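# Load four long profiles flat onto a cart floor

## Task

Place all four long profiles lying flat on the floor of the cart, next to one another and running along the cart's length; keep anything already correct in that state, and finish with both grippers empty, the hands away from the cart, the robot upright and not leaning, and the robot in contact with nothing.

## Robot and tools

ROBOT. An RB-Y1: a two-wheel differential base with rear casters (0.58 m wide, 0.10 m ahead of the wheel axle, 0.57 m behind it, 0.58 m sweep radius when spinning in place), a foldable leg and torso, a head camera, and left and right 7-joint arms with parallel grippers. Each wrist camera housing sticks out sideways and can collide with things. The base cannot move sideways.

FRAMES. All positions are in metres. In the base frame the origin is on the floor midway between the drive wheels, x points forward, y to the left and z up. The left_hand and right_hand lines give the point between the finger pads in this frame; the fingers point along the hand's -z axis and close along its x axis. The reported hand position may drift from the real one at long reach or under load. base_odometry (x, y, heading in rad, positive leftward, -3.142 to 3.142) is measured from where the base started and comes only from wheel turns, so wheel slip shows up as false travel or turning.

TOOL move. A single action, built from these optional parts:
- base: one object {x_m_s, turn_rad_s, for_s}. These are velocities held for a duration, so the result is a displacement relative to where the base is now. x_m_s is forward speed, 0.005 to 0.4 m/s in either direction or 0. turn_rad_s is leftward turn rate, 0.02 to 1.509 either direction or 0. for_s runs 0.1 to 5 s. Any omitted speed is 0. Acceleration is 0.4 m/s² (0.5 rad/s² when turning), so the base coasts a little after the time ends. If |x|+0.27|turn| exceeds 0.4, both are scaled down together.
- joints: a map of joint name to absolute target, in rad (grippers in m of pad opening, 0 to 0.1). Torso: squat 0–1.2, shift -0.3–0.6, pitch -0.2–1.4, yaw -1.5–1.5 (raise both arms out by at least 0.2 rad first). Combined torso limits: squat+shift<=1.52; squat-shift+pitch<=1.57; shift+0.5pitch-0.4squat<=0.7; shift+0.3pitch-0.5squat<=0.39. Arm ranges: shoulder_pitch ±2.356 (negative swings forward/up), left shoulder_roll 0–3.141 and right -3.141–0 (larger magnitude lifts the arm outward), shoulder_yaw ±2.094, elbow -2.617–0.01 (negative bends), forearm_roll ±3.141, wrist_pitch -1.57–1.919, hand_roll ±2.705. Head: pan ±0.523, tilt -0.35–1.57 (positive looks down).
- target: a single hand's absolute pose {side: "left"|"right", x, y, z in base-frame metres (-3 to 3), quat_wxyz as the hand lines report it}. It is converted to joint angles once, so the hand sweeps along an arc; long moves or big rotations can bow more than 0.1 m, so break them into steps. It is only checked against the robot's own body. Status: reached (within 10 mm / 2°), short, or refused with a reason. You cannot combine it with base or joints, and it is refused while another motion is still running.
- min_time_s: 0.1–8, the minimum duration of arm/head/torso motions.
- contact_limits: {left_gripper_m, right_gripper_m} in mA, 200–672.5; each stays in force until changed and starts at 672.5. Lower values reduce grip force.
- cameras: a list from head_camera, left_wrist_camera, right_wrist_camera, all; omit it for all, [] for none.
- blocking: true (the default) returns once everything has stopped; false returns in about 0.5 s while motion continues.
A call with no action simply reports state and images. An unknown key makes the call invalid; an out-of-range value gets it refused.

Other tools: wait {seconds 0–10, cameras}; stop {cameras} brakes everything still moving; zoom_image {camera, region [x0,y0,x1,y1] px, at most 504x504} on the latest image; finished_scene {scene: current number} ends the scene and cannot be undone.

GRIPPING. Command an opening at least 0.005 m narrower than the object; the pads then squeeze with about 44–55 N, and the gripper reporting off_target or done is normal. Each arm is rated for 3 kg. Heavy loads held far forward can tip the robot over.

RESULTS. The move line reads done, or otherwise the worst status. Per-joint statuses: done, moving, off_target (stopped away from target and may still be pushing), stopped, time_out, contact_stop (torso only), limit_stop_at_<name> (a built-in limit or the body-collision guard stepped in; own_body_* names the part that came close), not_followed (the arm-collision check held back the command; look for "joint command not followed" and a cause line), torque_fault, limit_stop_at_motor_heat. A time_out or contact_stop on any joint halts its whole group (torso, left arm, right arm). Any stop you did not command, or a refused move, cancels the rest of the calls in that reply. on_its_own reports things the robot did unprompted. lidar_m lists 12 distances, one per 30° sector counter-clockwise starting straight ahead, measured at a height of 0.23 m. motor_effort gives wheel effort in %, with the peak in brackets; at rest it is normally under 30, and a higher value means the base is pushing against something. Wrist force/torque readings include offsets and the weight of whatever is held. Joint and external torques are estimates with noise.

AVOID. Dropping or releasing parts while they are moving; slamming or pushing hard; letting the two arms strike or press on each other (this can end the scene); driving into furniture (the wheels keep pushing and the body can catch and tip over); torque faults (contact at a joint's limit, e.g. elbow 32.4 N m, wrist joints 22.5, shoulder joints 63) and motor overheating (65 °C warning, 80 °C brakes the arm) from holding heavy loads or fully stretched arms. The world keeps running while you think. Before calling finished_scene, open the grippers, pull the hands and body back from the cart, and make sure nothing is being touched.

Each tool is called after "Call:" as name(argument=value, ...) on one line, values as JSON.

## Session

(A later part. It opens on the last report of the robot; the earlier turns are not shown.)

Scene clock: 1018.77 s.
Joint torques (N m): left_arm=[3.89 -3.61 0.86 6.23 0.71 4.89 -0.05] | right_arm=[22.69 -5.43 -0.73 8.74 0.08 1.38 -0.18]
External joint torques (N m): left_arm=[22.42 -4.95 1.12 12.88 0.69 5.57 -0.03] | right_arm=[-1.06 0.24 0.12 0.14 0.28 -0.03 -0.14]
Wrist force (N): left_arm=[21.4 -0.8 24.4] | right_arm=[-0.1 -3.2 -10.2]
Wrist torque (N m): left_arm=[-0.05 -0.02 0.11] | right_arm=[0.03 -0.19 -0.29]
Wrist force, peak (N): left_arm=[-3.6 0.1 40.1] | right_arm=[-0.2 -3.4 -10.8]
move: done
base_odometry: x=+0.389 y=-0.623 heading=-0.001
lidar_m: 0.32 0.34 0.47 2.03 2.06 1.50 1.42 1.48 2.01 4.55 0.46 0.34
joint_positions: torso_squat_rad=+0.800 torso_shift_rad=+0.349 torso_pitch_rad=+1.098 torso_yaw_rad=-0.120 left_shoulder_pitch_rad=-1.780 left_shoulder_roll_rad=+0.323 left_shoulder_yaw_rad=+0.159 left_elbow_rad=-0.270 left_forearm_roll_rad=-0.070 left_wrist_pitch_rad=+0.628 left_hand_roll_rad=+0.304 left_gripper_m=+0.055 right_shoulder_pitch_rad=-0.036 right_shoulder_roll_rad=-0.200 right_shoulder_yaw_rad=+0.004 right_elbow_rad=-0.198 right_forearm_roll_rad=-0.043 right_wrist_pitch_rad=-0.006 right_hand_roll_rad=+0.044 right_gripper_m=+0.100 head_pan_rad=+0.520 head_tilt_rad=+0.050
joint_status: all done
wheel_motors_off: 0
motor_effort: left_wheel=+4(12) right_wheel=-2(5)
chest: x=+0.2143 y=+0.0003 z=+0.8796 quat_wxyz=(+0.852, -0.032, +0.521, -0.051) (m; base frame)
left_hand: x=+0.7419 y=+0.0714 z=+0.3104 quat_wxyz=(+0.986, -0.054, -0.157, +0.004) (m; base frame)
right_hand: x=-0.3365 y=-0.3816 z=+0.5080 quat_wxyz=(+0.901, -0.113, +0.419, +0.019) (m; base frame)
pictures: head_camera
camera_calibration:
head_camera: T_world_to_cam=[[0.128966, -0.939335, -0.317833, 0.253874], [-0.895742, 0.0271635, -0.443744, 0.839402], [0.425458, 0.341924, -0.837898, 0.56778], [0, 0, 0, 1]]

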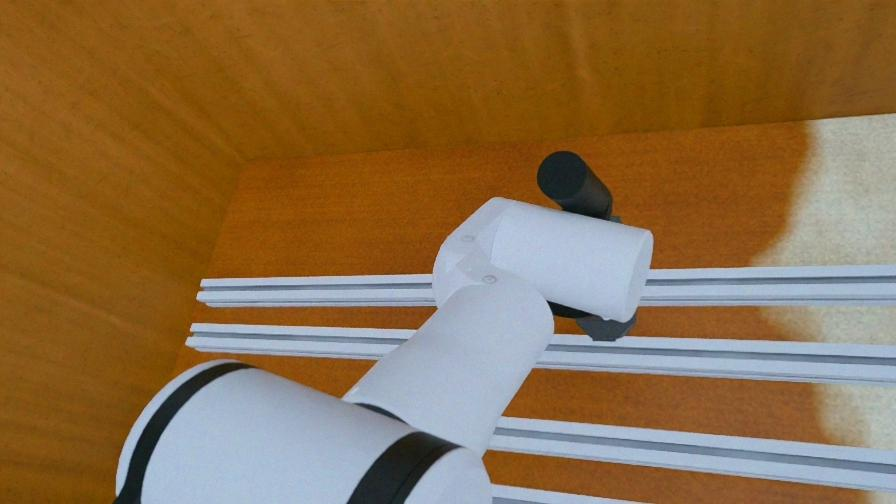

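Call:
move(target={"side":"left","x":0.733,"y":0.072,"z":0.33,"quat_wxyz":[0.987,-0.053,-0.154,0.004]}, min_time_s=1.5, cameras=[])

Call:
move(target={"side":"left","x":0.725,"y":0.075,"z":0.38,"quat_wxyz":[0.99,0,-0.14,0]}, min_time_s=2, cameras=[])

Call:
move(target={"side":"left","x":0.70,"y":0.09,"z":0.48,"quat_wxyz":[0.99,0,-0.14,0]}, min_time_s=2, cameras=["head_camera"])

Call:
move(joints={"head_pan_rad":0,"head_tilt_rad":0.1}, cameras=["head_camera"])

Scene clock: 1026.80 s.
Joint torques (N m): left_arm=[-17.57 -0.04 -1.67 -8.04 0.19 -0.73 -0.04] | right_arm=[22.93 -5.45 -0.45 9.17 0.08 1.62 -0.12]
External joint torques (N m): left_arm=[-0.68 -0.92 -1.1 -0.11 0.15 -0.06 -0.02] | right_arm=[-0.85 0.21 0.4 0.56 0.28 0.2 -0.08]
Wrist force (N): left_arm=[-3.1 0.4 -7.9] | right_arm=[0.0 -3.2 -10.5]
Wrist torque (N m): left_arm=[-0.28 -0.36 0.29] | right_arm=[0.02 -0.19 -0.28]
Wrist force, peak (N): left_arm=[42.7 -8.1 49.2] | right_arm=[0.1 -3.3 -10.9]
move: done
base_odometry: x=+0.389 y=-0.623 heading=-0.001
lidar_m: 0.32 0.35 0.49 2.03 2.06 1.51 1.42 1.49 2.04 4.55 0.47 0.34
joint_positions: torso_squat_rad=+0.800 torso_shift_rad=+0.350 torso_pitch_rad=+1.100 torso_yaw_rad=-0.120 left_shoulder_pitch_rad=-1.565 left_shoulder_roll_rad=+0.281 left_shoulder_yaw_rad=+0.157 left_elbow_rad=-0.765 left_forearm_roll_rad=-0.063 left_wrist_pitch_rad=+0.911 left_hand_roll_rad=+0.282 left_gripper_m=+0.055 right_shoulder_pitch_rad=-0.036 right_shoulder_roll_rad=-0.200 right_shoulder_yaw_rad=+0.004 right_elbow_rad=-0.198 right_forearm_roll_rad=-0.043 right_wrist_pitch_rad=-0.006 right_hand_roll_rad=+0.044 right_gripper_m=+0.100 head_pan_rad=+0.520 head_tilt_rad=+0.050
joint_status: all done
wheel_motors_off: 0
motor_effort: left_wheel=+0(4) right_wheel=-1(7)
chest: x=+0.2150 y=+0.0002 z=+0.8790 quat_wxyz=(+0.851, -0.032, +0.522, -0.051) (m; base frame)
left_hand: x=+0.7325 y=+0.0721 z=+0.3284 quat_wxyz=(+0.987, -0.053, -0.153, +0.004) (m; base frame)
left_hand_status: reached (checked arc, planned for 1.5 s): 2 mm and 0.1 deg off.
right_hand: x=-0.3367 y=-0.3816 z=+0.5085 quat_wxyz=(+0.900, -0.113, +0.420, +0.019) (m; base frame)
pictures: none

Scene clock: 1029.13 s.
Joint torques (N m): left_arm=[-16.36 -0.92 -1.62 -9.2 -0.7 -0.2 0.29] | right_arm=[22.66 -5.36 -0.37 9.01 -0.02 1.51 -0.23]
External joint torques (N m): left_arm=[0.23 -1.05 -0.87 -0.63 -0.55 0.35 0.31] | right_arm=[-1.13 0.3 0.48 0.41 0.18 0.09 -0.19]
Wrist force (N): left_arm=[-2.2 -0.1 -8.2] | right_arm=[0.2 -3.6 -10.6]
Wrist torque (N m): left_arm=[-0.29 -0.27 0.32] | right_arm=[0.07 -0.16 -0.28]
Wrist force, peak (N): left_arm=[-2.6 0.0 -8.7] | right_arm=[0.1 -3.5 -10.8]
move: done
base_odometry: x=+0.389 y=-0.623 heading=-0.001
lidar_m: 0.33 0.34 0.48 2.02 2.05 1.50 1.42 1.47 2.02 4.56 0.47 0.34
joint_positions: torso_squat_rad=+0.800 torso_shift_rad=+0.350 torso_pitch_rad=+1.100 torso_yaw_rad=-0.120 left_shoulder_pitch_rad=-1.501 left_shoulder_roll_rad=+0.248 left_shoulder_yaw_rad=+0.089 left_elbow_rad=-1.090 left_forearm_roll_rad=-0.169 left_wrist_pitch_rad=+1.237 left_hand_roll_rad=+0.348 left_gripper_m=+0.055 right_shoulder_pitch_rad=-0.036 right_shoulder_roll_rad=-0.200 right_shoulder_yaw_rad=+0.004 right_elbow_rad=-0.198 right_forearm_roll_rad=-0.043 right_wrist_pitch_rad=-0.006 right_hand_roll_rad=+0.044 right_gripper_m=+0.100 head_pan_rad=+0.520 head_tilt_rad=+0.050
joint_status: all done
wheel_motors_off: 0
motor_effort: left_wheel=+0(1) right_wheel=-3(5)
chest: x=+0.2150 y=+0.0002 z=+0.8790 quat_wxyz=(+0.851, -0.032, +0.522, -0.051) (m; base frame)
left_hand: x=+0.7251 y=+0.0752 z=+0.3799 quat_wxyz=(+0.990, +0.001, -0.138, +0.000) (m; base frame)
left_hand_status: reached (checked arc, planned for 2.0 s): 0 mm and 0.3 deg off.
right_hand: x=-0.3367 y=-0.3816 z=+0.5085 quat_wxyz=(+0.900, -0.113, +0.420, +0.019) (m; base frame)
pictures: none

Scene clock: 1031.47 s.
Joint torques (N m): left_arm=[-14.59 -1.1 -0.82 -8.82 -0.57 -0.48 -0.03] | right_arm=[22.34 -5.7 -0.25 8.76 -0.11 1.58 -0.35]
External joint torques (N m): left_arm=[0.38 -1.08 0.26 -0.25 -0.45 0.09 -0.02] | right_arm=[-1.44 -0.04 0.6 0.15 0.09 0.16 -0.31]
Wrist force (N): left_arm=[-2.3 0.4 -8.3] | right_arm=[0.0 -3.1 -10.4]
Wrist torque (N m): left_arm=[-0.36 -0.28 0.28] | right_arm=[0.02 -0.18 -0.27]
Wrist force, peak (N): left_arm=[-2.3 0.0 -8.9] | right_arm=[0.0 -3.5 -10.7]
move: done
base_odometry: x=+0.389 y=-0.623 heading=-0.001
lidar_m: 0.33 0.35 0.48 2.03 2.06 1.50 1.42 1.48 2.02 4.57 0.46 0.34
joint_positions: torso_squat_rad=+0.800 torso_shift_rad=+0.350 torso_pitch_rad=+1.100 torso_yaw_rad=-0.120 left_shoulder_pitch_rad=-1.396 left_shoulder_roll_rad=+0.220 left_shoulder_yaw_rad=+0.094 left_elbow_rad=-1.639 left_forearm_roll_rad=-0.180 left_wrist_pitch_rad=+1.667 left_hand_roll_rad=+0.258 left_gripper_m=+0.055 right_shoulder_pitch_rad=-0.036 right_shoulder_roll_rad=-0.200 right_shoulder_yaw_rad=+0.004 right_elbow_rad=-0.198 right_forearm_roll_rad=-0.043 right_wrist_pitch_rad=-0.006 right_hand_roll_rad=+0.044 right_gripper_m=+0.100 head_pan_rad=+0.520 head_tilt_rad=+0.050
joint_status: all done
wheel_motors_off: 0
motor_effort: left_wheel=+0(1) right_wheel=-4(4)
chest: x=+0.2150 y=+0.0002 z=+0.8790 quat_wxyz=(+0.851, -0.032, +0.522, -0.051) (m; base frame)
left_hand: x=+0.7001 y=+0.0900 z=+0.4800 quat_wxyz=(+0.990, +0.000, -0.140, +0.000) (m; base frame)
left_hand_status: reached (checked arc, planned for 2.0 s): 0 mm and 0.0 deg off.
right_hand: x=-0.3367 y=-0.3816 z=+0.5085 quat_wxyz=(+0.900, -0.113, +0.420, +0.019) (m; base frame)
pictures: head_camera
camera_calibration:
head_camera: T_world_to_cam=[[0.128188, -0.939386, -0.317995, 0.253893], [-0.896596, 0.0272771, -0.442008, 0.83836], [0.42389, 0.341774, -0.838754, 0.568144], [0, 0, 0, 1]]

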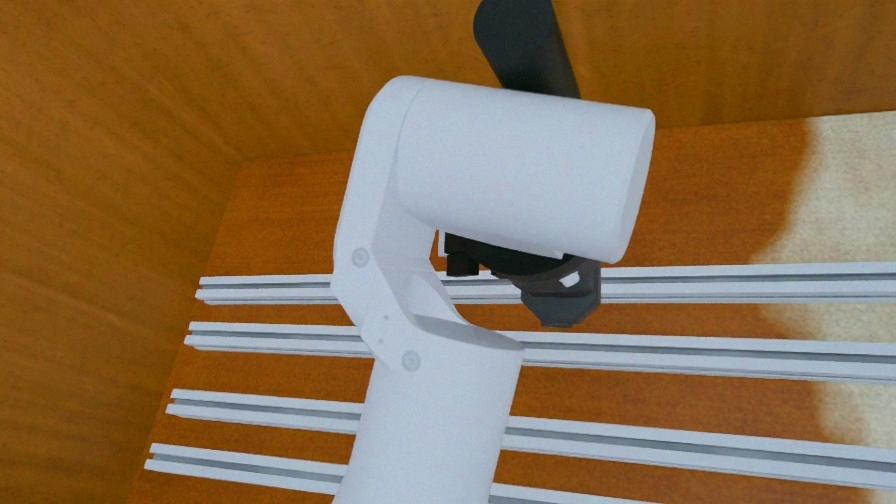

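Scene clock: 1032.47 s.
Joint torques (N m): left_arm=[-14.78 -1.4 0.04 -8.87 -0.37 -0.64 0.08] | right_arm=[22.38 -5.46 -0.41 9.1 -0.09 1.43 -0.39]
External joint torques (N m): left_arm=[0.2 -1.38 1.12 -0.31 -0.25 -0.06 0.09] | right_arm=[-1.4 0.2 0.44 0.49 0.11 0.02 -0.35]
Wrist force (N): left_arm=[-2.3 0.1 -8.5] | right_arm=[0.1 -3.4 -10.7]
Wrist torque (N m): left_arm=[-0.33 -0.29 0.29] | right_arm=[0.05 -0.18 -0.28]
Wrist force, peak (N): left_arm=[-2.4 0.3 -8.7] | right_arm=[0.1 -3.3 -10.8]
move: done
base_odometry: x=+0.389 y=-0.623 heading=-0.001
lidar_m: 0.33 0.33 0.49 2.03 2.06 1.51 1.42 1.47 2.02 4.56 0.46 0.34
joint_positions: torso_squat_rad=+0.800 torso_shift_rad=+0.350 torso_pitch_rad=+1.100 torso_yaw_rad=-0.120 left_shoulder_pitch_rad=-1.396 left_shoulder_roll_rad=+0.220 left_shoulder_yaw_rad=+0.094 left_elbow_rad=-1.639 left_forearm_roll_rad=-0.180 left_wrist_pitch_rad=+1.667 left_hand_roll_rad=+0.258 left_gripper_m=+0.055 right_shoulder_pitch_rad=-0.036 right_shoulder_roll_rad=-0.200 right_shoulder_yaw_rad=+0.004 right_elbow_rad=-0.198 right_forearm_roll_rad=-0.043 right_wrist_pitch_rad=-0.006 right_hand_roll_rad=+0.044 right_gripper_m=+0.100 head_pan_rad=+0.000 head_tilt_rad=+0.100
joint_status: all done
wheel_motors_off: 0
motor_effort: left_wheel=+1(1) right_wheel=-2(4)
chest: x=+0.2150 y=+0.0002 z=+0.8790 quat_wxyz=(+0.851, -0.032, +0.522, -0.051) (m; base frame)
left_hand: x=+0.7001 y=+0.0900 z=+0.4800 quat_wxyz=(+0.990, +0.000, -0.140, +0.000) (m; base frame)
right_hand: x=-0.3367 y=-0.3816 z=+0.5085 quat_wxyz=(+0.900, -0.113, +0.420, +0.019) (m; base frame)
pictures: head_camera
camera_calibration:
head_camera: T_world_to_cam=[[-0.102327, -0.984765, 0.140593, -0.0890704], [-0.910865, 0.0359504, -0.411137, 0.814796], [0.399819, -0.170132, -0.900667, 0.635531], [0, 0, 0, 1]]

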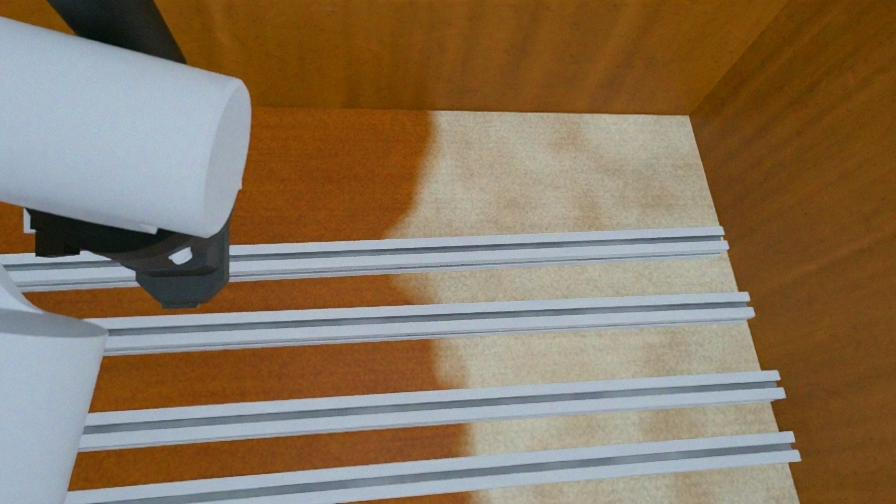

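Call:
move(target={"side":"left","x":0.68,"y":0.12,"z":0.62,"quat_wxyz":[0.983,0,-0.184,0]}, min_time_s=2, cameras=[])

Call:
move(joints={"torso_pitch_rad":1.0,"torso_yaw_rad":0}, min_time_s=2, cameras=[])

Call:
move(target={"side":"left","x":0.72,"y":0.12,"z":0.80,"quat_wxyz":[0.94,0,-0.342,0]}, min_time_s=2, cameras=[])

Call:
move(base={"x_m_s":-0.25,"for_s":2.2}, cameras=["head_camera"])

Scene clock: 1040.40 s.
Joint torques (N m): left_arm=[-14.47 -2.81 -2.94 -6.96 -0.31 -1.03 -0.15] | right_arm=[22.21 -6.06 -0.43 9 -0.1 1.55 -0.41]
External joint torques (N m): left_arm=[-1.16 -1.38 0.43 -0.46 -0.37 -0.07 -0.12] | right_arm=[-1.58 -0.39 0.42 0.39 0.11 0.14 -0.37]
Wrist force (N): left_arm=[-4.3 -0.2 -8.0] | right_arm=[-0.2 -3.4 -10.5]
Wrist torque (N m): left_arm=[-0.24 -0.44 0.26] | right_arm=[0.05 -0.20 -0.28]
Wrist force, peak (N): left_arm=[-3.2 -0.5 -9.0] | right_arm=[0.0 -3.5 -10.8]
move: short
base_odometry: x=+0.389 y=-0.623 heading=-0.001
lidar_m: 0.33 0.35 0.49 2.03 2.06 1.50 1.43 1.49 2.03 4.55 0.46 0.34
joint_positions: torso_squat_rad=+0.800 torso_shift_rad=+0.350 torso_pitch_rad=+1.100 torso_yaw_rad=-0.120 left_shoulder_pitch_rad=-1.430 left_shoulder_roll_rad=+0.000 left_shoulder_yaw_rad=+0.208 left_elbow_rad=-2.185 left_forearm_roll_rad=-0.477 left_wrist_pitch_rad=+1.919 left_hand_roll_rad=-0.098 left_gripper_m=+0.055 right_shoulder_pitch_rad=-0.036 right_shoulder_roll_rad=-0.200 right_shoulder_yaw_rad=+0.004 right_elbow_rad=-0.198 right_forearm_roll_rad=-0.043 right_wrist_pitch_rad=-0.006 right_hand_roll_rad=+0.044 right_gripper_m=+0.100 head_pan_rad=+0.000 head_tilt_rad=+0.100
joint_status: all done
wheel_motors_off: 0
motor_effort: left_wheel=+1(1) right_wheel=-2(5)
chest: x=+0.2150 y=+0.0002 z=+0.8790 quat_wxyz=(+0.851, -0.032, +0.522, -0.051) (m; base frame)
left_hand: x=+0.6802 y=+0.1201 z=+0.6194 quat_wxyz=(+0.970, +0.009, -0.242, +0.002) (m; base frame)
left_hand_status: short (checked arc, as near as the solve gets, planned for 2.0 s): 1 mm and 6.9 deg off. The place is met; only the turn is off.
right_hand: x=-0.3367 y=-0.3816 z=+0.5085 quat_wxyz=(+0.900, -0.113, +0.420, +0.019) (m; base frame)
pictures: none

Scene clock: 1042.70 s.
Joint torques (N m): left_arm=[-15.36 -0.34 -1.38 -6.25 -0.31 -1.02 -0.02] | right_arm=[21.03 -3.39 -0.23 8.39 0.05 1.44 -0.21]
External joint torques (N m): left_arm=[-1.62 -0.93 0.93 0.16 -0.21 0.11 0] | right_arm=[-1.13 -0.17 0.39 0.36 0.23 0.15 -0.17]
Wrist force (N): left_arm=[-4.6 -0.8 -7.5] | right_arm=[-0.3 -3.8 -10.9]
Wrist torque (N m): left_arm=[-0.19 -0.42 0.27] | right_arm=[0.06 -0.17 -0.27]
Wrist force, peak (N): left_arm=[-4.4 0.0 -8.5] | right_arm=[-0.2 -4.0 -11.4]
move: done
base_odometry: x=+0.389 y=-0.623 heading=-0.001
lidar_m: 0.33 0.34 0.49 2.04 2.07 1.50 1.43 1.49 2.01 4.56 0.46 0.34
joint_positions: torso_squat_rad=+0.800 torso_shift_rad=+0.350 torso_pitch_rad=+1.000 torso_yaw_rad=+0.000 left_shoulder_pitch_rad=-1.430 left_shoulder_roll_rad=+0.000 left_shoulder_yaw_rad=+0.208 left_elbow_rad=-2.185 left_forearm_roll_rad=-0.477 left_wrist_pitch_rad=+1.919 left_hand_roll_rad=-0.098 left_gripper_m=+0.055 right_shoulder_pitch_rad=-0.036 right_shoulder_roll_rad=-0.200 right_shoulder_yaw_rad=+0.004 right_elbow_rad=-0.198 right_forearm_roll_rad=-0.043 right_wrist_pitch_rad=-0.006 right_hand_roll_rad=+0.044 right_gripper_m=+0.100 head_pan_rad=+0.000 head_tilt_rad=+0.100
joint_status: all done
wheel_motors_off: 0
motor_effort: left_wheel=+0(1) right_wheel=-2(4)
chest: x=+0.1996 y=+0.0003 z=+0.9058 quat_wxyz=(+0.878, +0.000, +0.480, +0.000) (m; base frame)
left_hand: x=+0.6790 y=+0.1721 z=+0.7084 quat_wxyz=(+0.955, +0.066, -0.289, +0.018) (m; base frame)
right_hand: x=-0.2881 y=-0.3693 z=+0.4443 quat_wxyz=(+0.924, -0.079, +0.370, +0.062) (m; base frame)
pictures: none

Scene clock: 1045.03 s.
Joint torques (N m): left_arm=[-17.33 -0.49 -3.85 -5.21 0.49 -1.16 0.65] | right_arm=[20.95 -3.57 -0.08 8.38 -0.01 1.39 -0.28]
External joint torques (N m): left_arm=[-1.39 -1.11 -1.45 0.21 0.42 0.21 0.69] | right_arm=[-1.21 -0.35 0.54 0.35 0.17 0.1 -0.24]
Wrist force (N): left_arm=[-5.9 -0.1 -6.9] | right_arm=[-0.6 -4.1 -11.2]
Wrist torque (N m): left_arm=[-0.19 -0.51 0.29] | right_arm=[0.10 -0.22 -0.29]
Wrist force, peak (N): left_arm=[-5.6 -0.6 -7.5] | right_arm=[-0.2 -4.0 -11.3]
move: short
base_odometry: x=+0.389 y=-0.623 heading=-0.001
lidar_m: 0.33 0.35 0.48 2.04 2.07 1.50 1.42 1.48 2.02 4.57 0.47 0.33
joint_positions: torso_squat_rad=+0.800 torso_shift_rad=+0.350 torso_pitch_rad=+1.000 torso_yaw_rad=+0.000 left_shoulder_pitch_rad=-1.661 left_shoulder_roll_rad=+0.000 left_shoulder_yaw_rad=+0.186 left_elbow_rad=-2.148 left_forearm_roll_rad=-0.425 left_wrist_pitch_rad=+1.919 left_hand_roll_rad=-0.053 left_gripper_m=+0.055 right_shoulder_pitch_rad=-0.036 right_shoulder_roll_rad=-0.200 right_shoulder_yaw_rad=+0.004 right_elbow_rad=-0.198 right_forearm_roll_rad=-0.043 right_wrist_pitch_rad=-0.006 right_hand_roll_rad=+0.044 right_gripper_m=+0.100 head_pan_rad=+0.000 head_tilt_rad=+0.100
joint_status: all done
wheel_motors_off: 0
motor_effort: left_wheel=+0(1) right_wheel=-3(5)
chest: x=+0.1996 y=+0.0003 z=+0.9058 quat_wxyz=(+0.878, +0.000, +0.480, +0.000) (m; base frame)
left_hand: x=+0.7204 y=+0.1202 z=+0.7994 quat_wxyz=(+0.924, +0.004, -0.381, +0.002) (m; base frame)
left_hand_status: short (checked arc, as near as the solve gets, planned for 2.0 s): 1 mm and 4.9 deg off. The place is met; only the turn is off.
right_hand: x=-0.2881 y=-0.3693 z=+0.4443 quat_wxyz=(+0.924, -0.079, +0.370, +0.062) (m; base frame)
pictures: none

Scene clock: 1048.80 s.
Joint torques (N m): left_arm=[-16.36 0.11 -2.95 -5.6 0.07 -1.47 0.65] | right_arm=[20.44 -3.53 -0.31 8.35 0.03 1.56 -0.39]
External joint torques (N m): left_arm=[-0.42 -0.5 -0.55 -0.18 0.01 -0.09 0.69] | right_arm=[-1.72 -0.32 0.3 0.31 0.21 0.27 -0.35]
Wrist force (N): left_arm=[-5.9 -0.4 -7.1] | right_arm=[-0.1 -4.0 -10.9]
Wrist torque (N m): left_arm=[-0.16 -0.51 0.28] | right_arm=[0.10 -0.16 -0.26]
Wrist force, peak (N): left_arm=[-5.8 -0.2 -7.4] | right_arm=[-0.6 -3.9 -11.5]
move: done
base_odometry: x=-0.161 y=-0.623 heading=+0.000
lidar_m: 0.87 0.91 1.61 3.47 1.27 0.94 0.88 0.91 1.25 3.38 2.39 0.91
base_status: done (sent for 2.2 of 2.2 s)
joint_positions: torso_squat_rad=+0.800 torso_shift_rad=+0.350 torso_pitch_rad=+1.000 torso_yaw_rad=+0.000 left_shoulder_pitch_rad=-1.661 left_shoulder_roll_rad=+0.000 left_shoulder_yaw_rad=+0.186 left_elbow_rad=-2.148 left_forearm_roll_rad=-0.425 left_wrist_pitch_rad=+1.919 left_hand_roll_rad=-0.053 left_gripper_m=+0.055 right_shoulder_pitch_rad=-0.036 right_shoulder_roll_rad=-0.200 right_shoulder_yaw_rad=+0.004 right_elbow_rad=-0.198 right_forearm_roll_rad=-0.043 right_wrist_pitch_rad=-0.006 right_hand_roll_rad=+0.044 right_gripper_m=+0.100 head_pan_rad=+0.000 head_tilt_rad=+0.100
wheel_motors_off: 0
motor_effort: left_wheel=+13(25) right_wheel=-11(28)
chest: x=+0.1996 y=+0.0003 z=+0.9058 quat_wxyz=(+0.878, +0.000, +0.479, +0.000) (m; base frame)
left_hand: x=+0.7204 y=+0.1202 z=+0.7995 quat_wxyz=(+0.924, +0.004, -0.382, +0.002) (m; base frame)
right_hand: x=-0.2881 y=-0.3693 z=+0.4443 quat_wxyz=(+0.924, -0.079, +0.370, +0.062) (m; base frame)
pictures: head_camera
camera_calibration:
head_camera: T_world_to_cam=[[-0.0515396, -0.998232, 0.0296208, -0.00401413], [-0.867571, 0.0300635, -0.496405, 0.880439], [0.494636, -0.0512827, -0.867586, 0.616843], [0, 0, 0, 1]]

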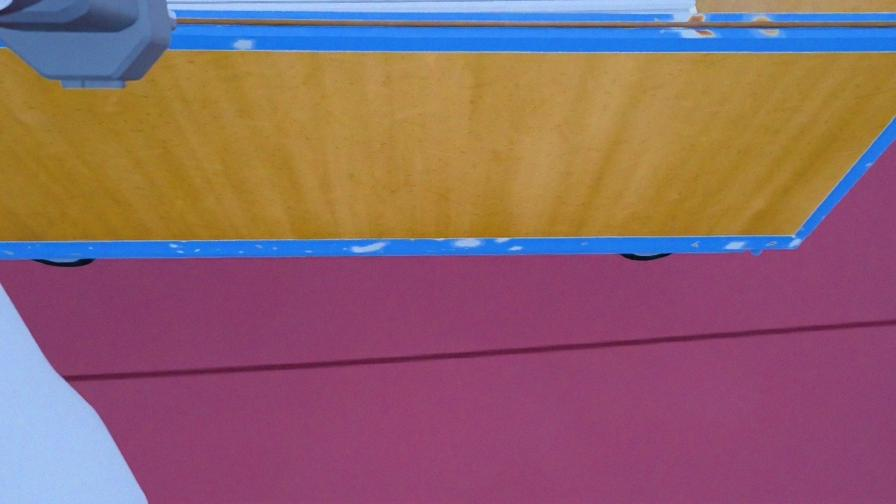

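Call:
finished_scene(scene=1)

The scene is finished: the task was done.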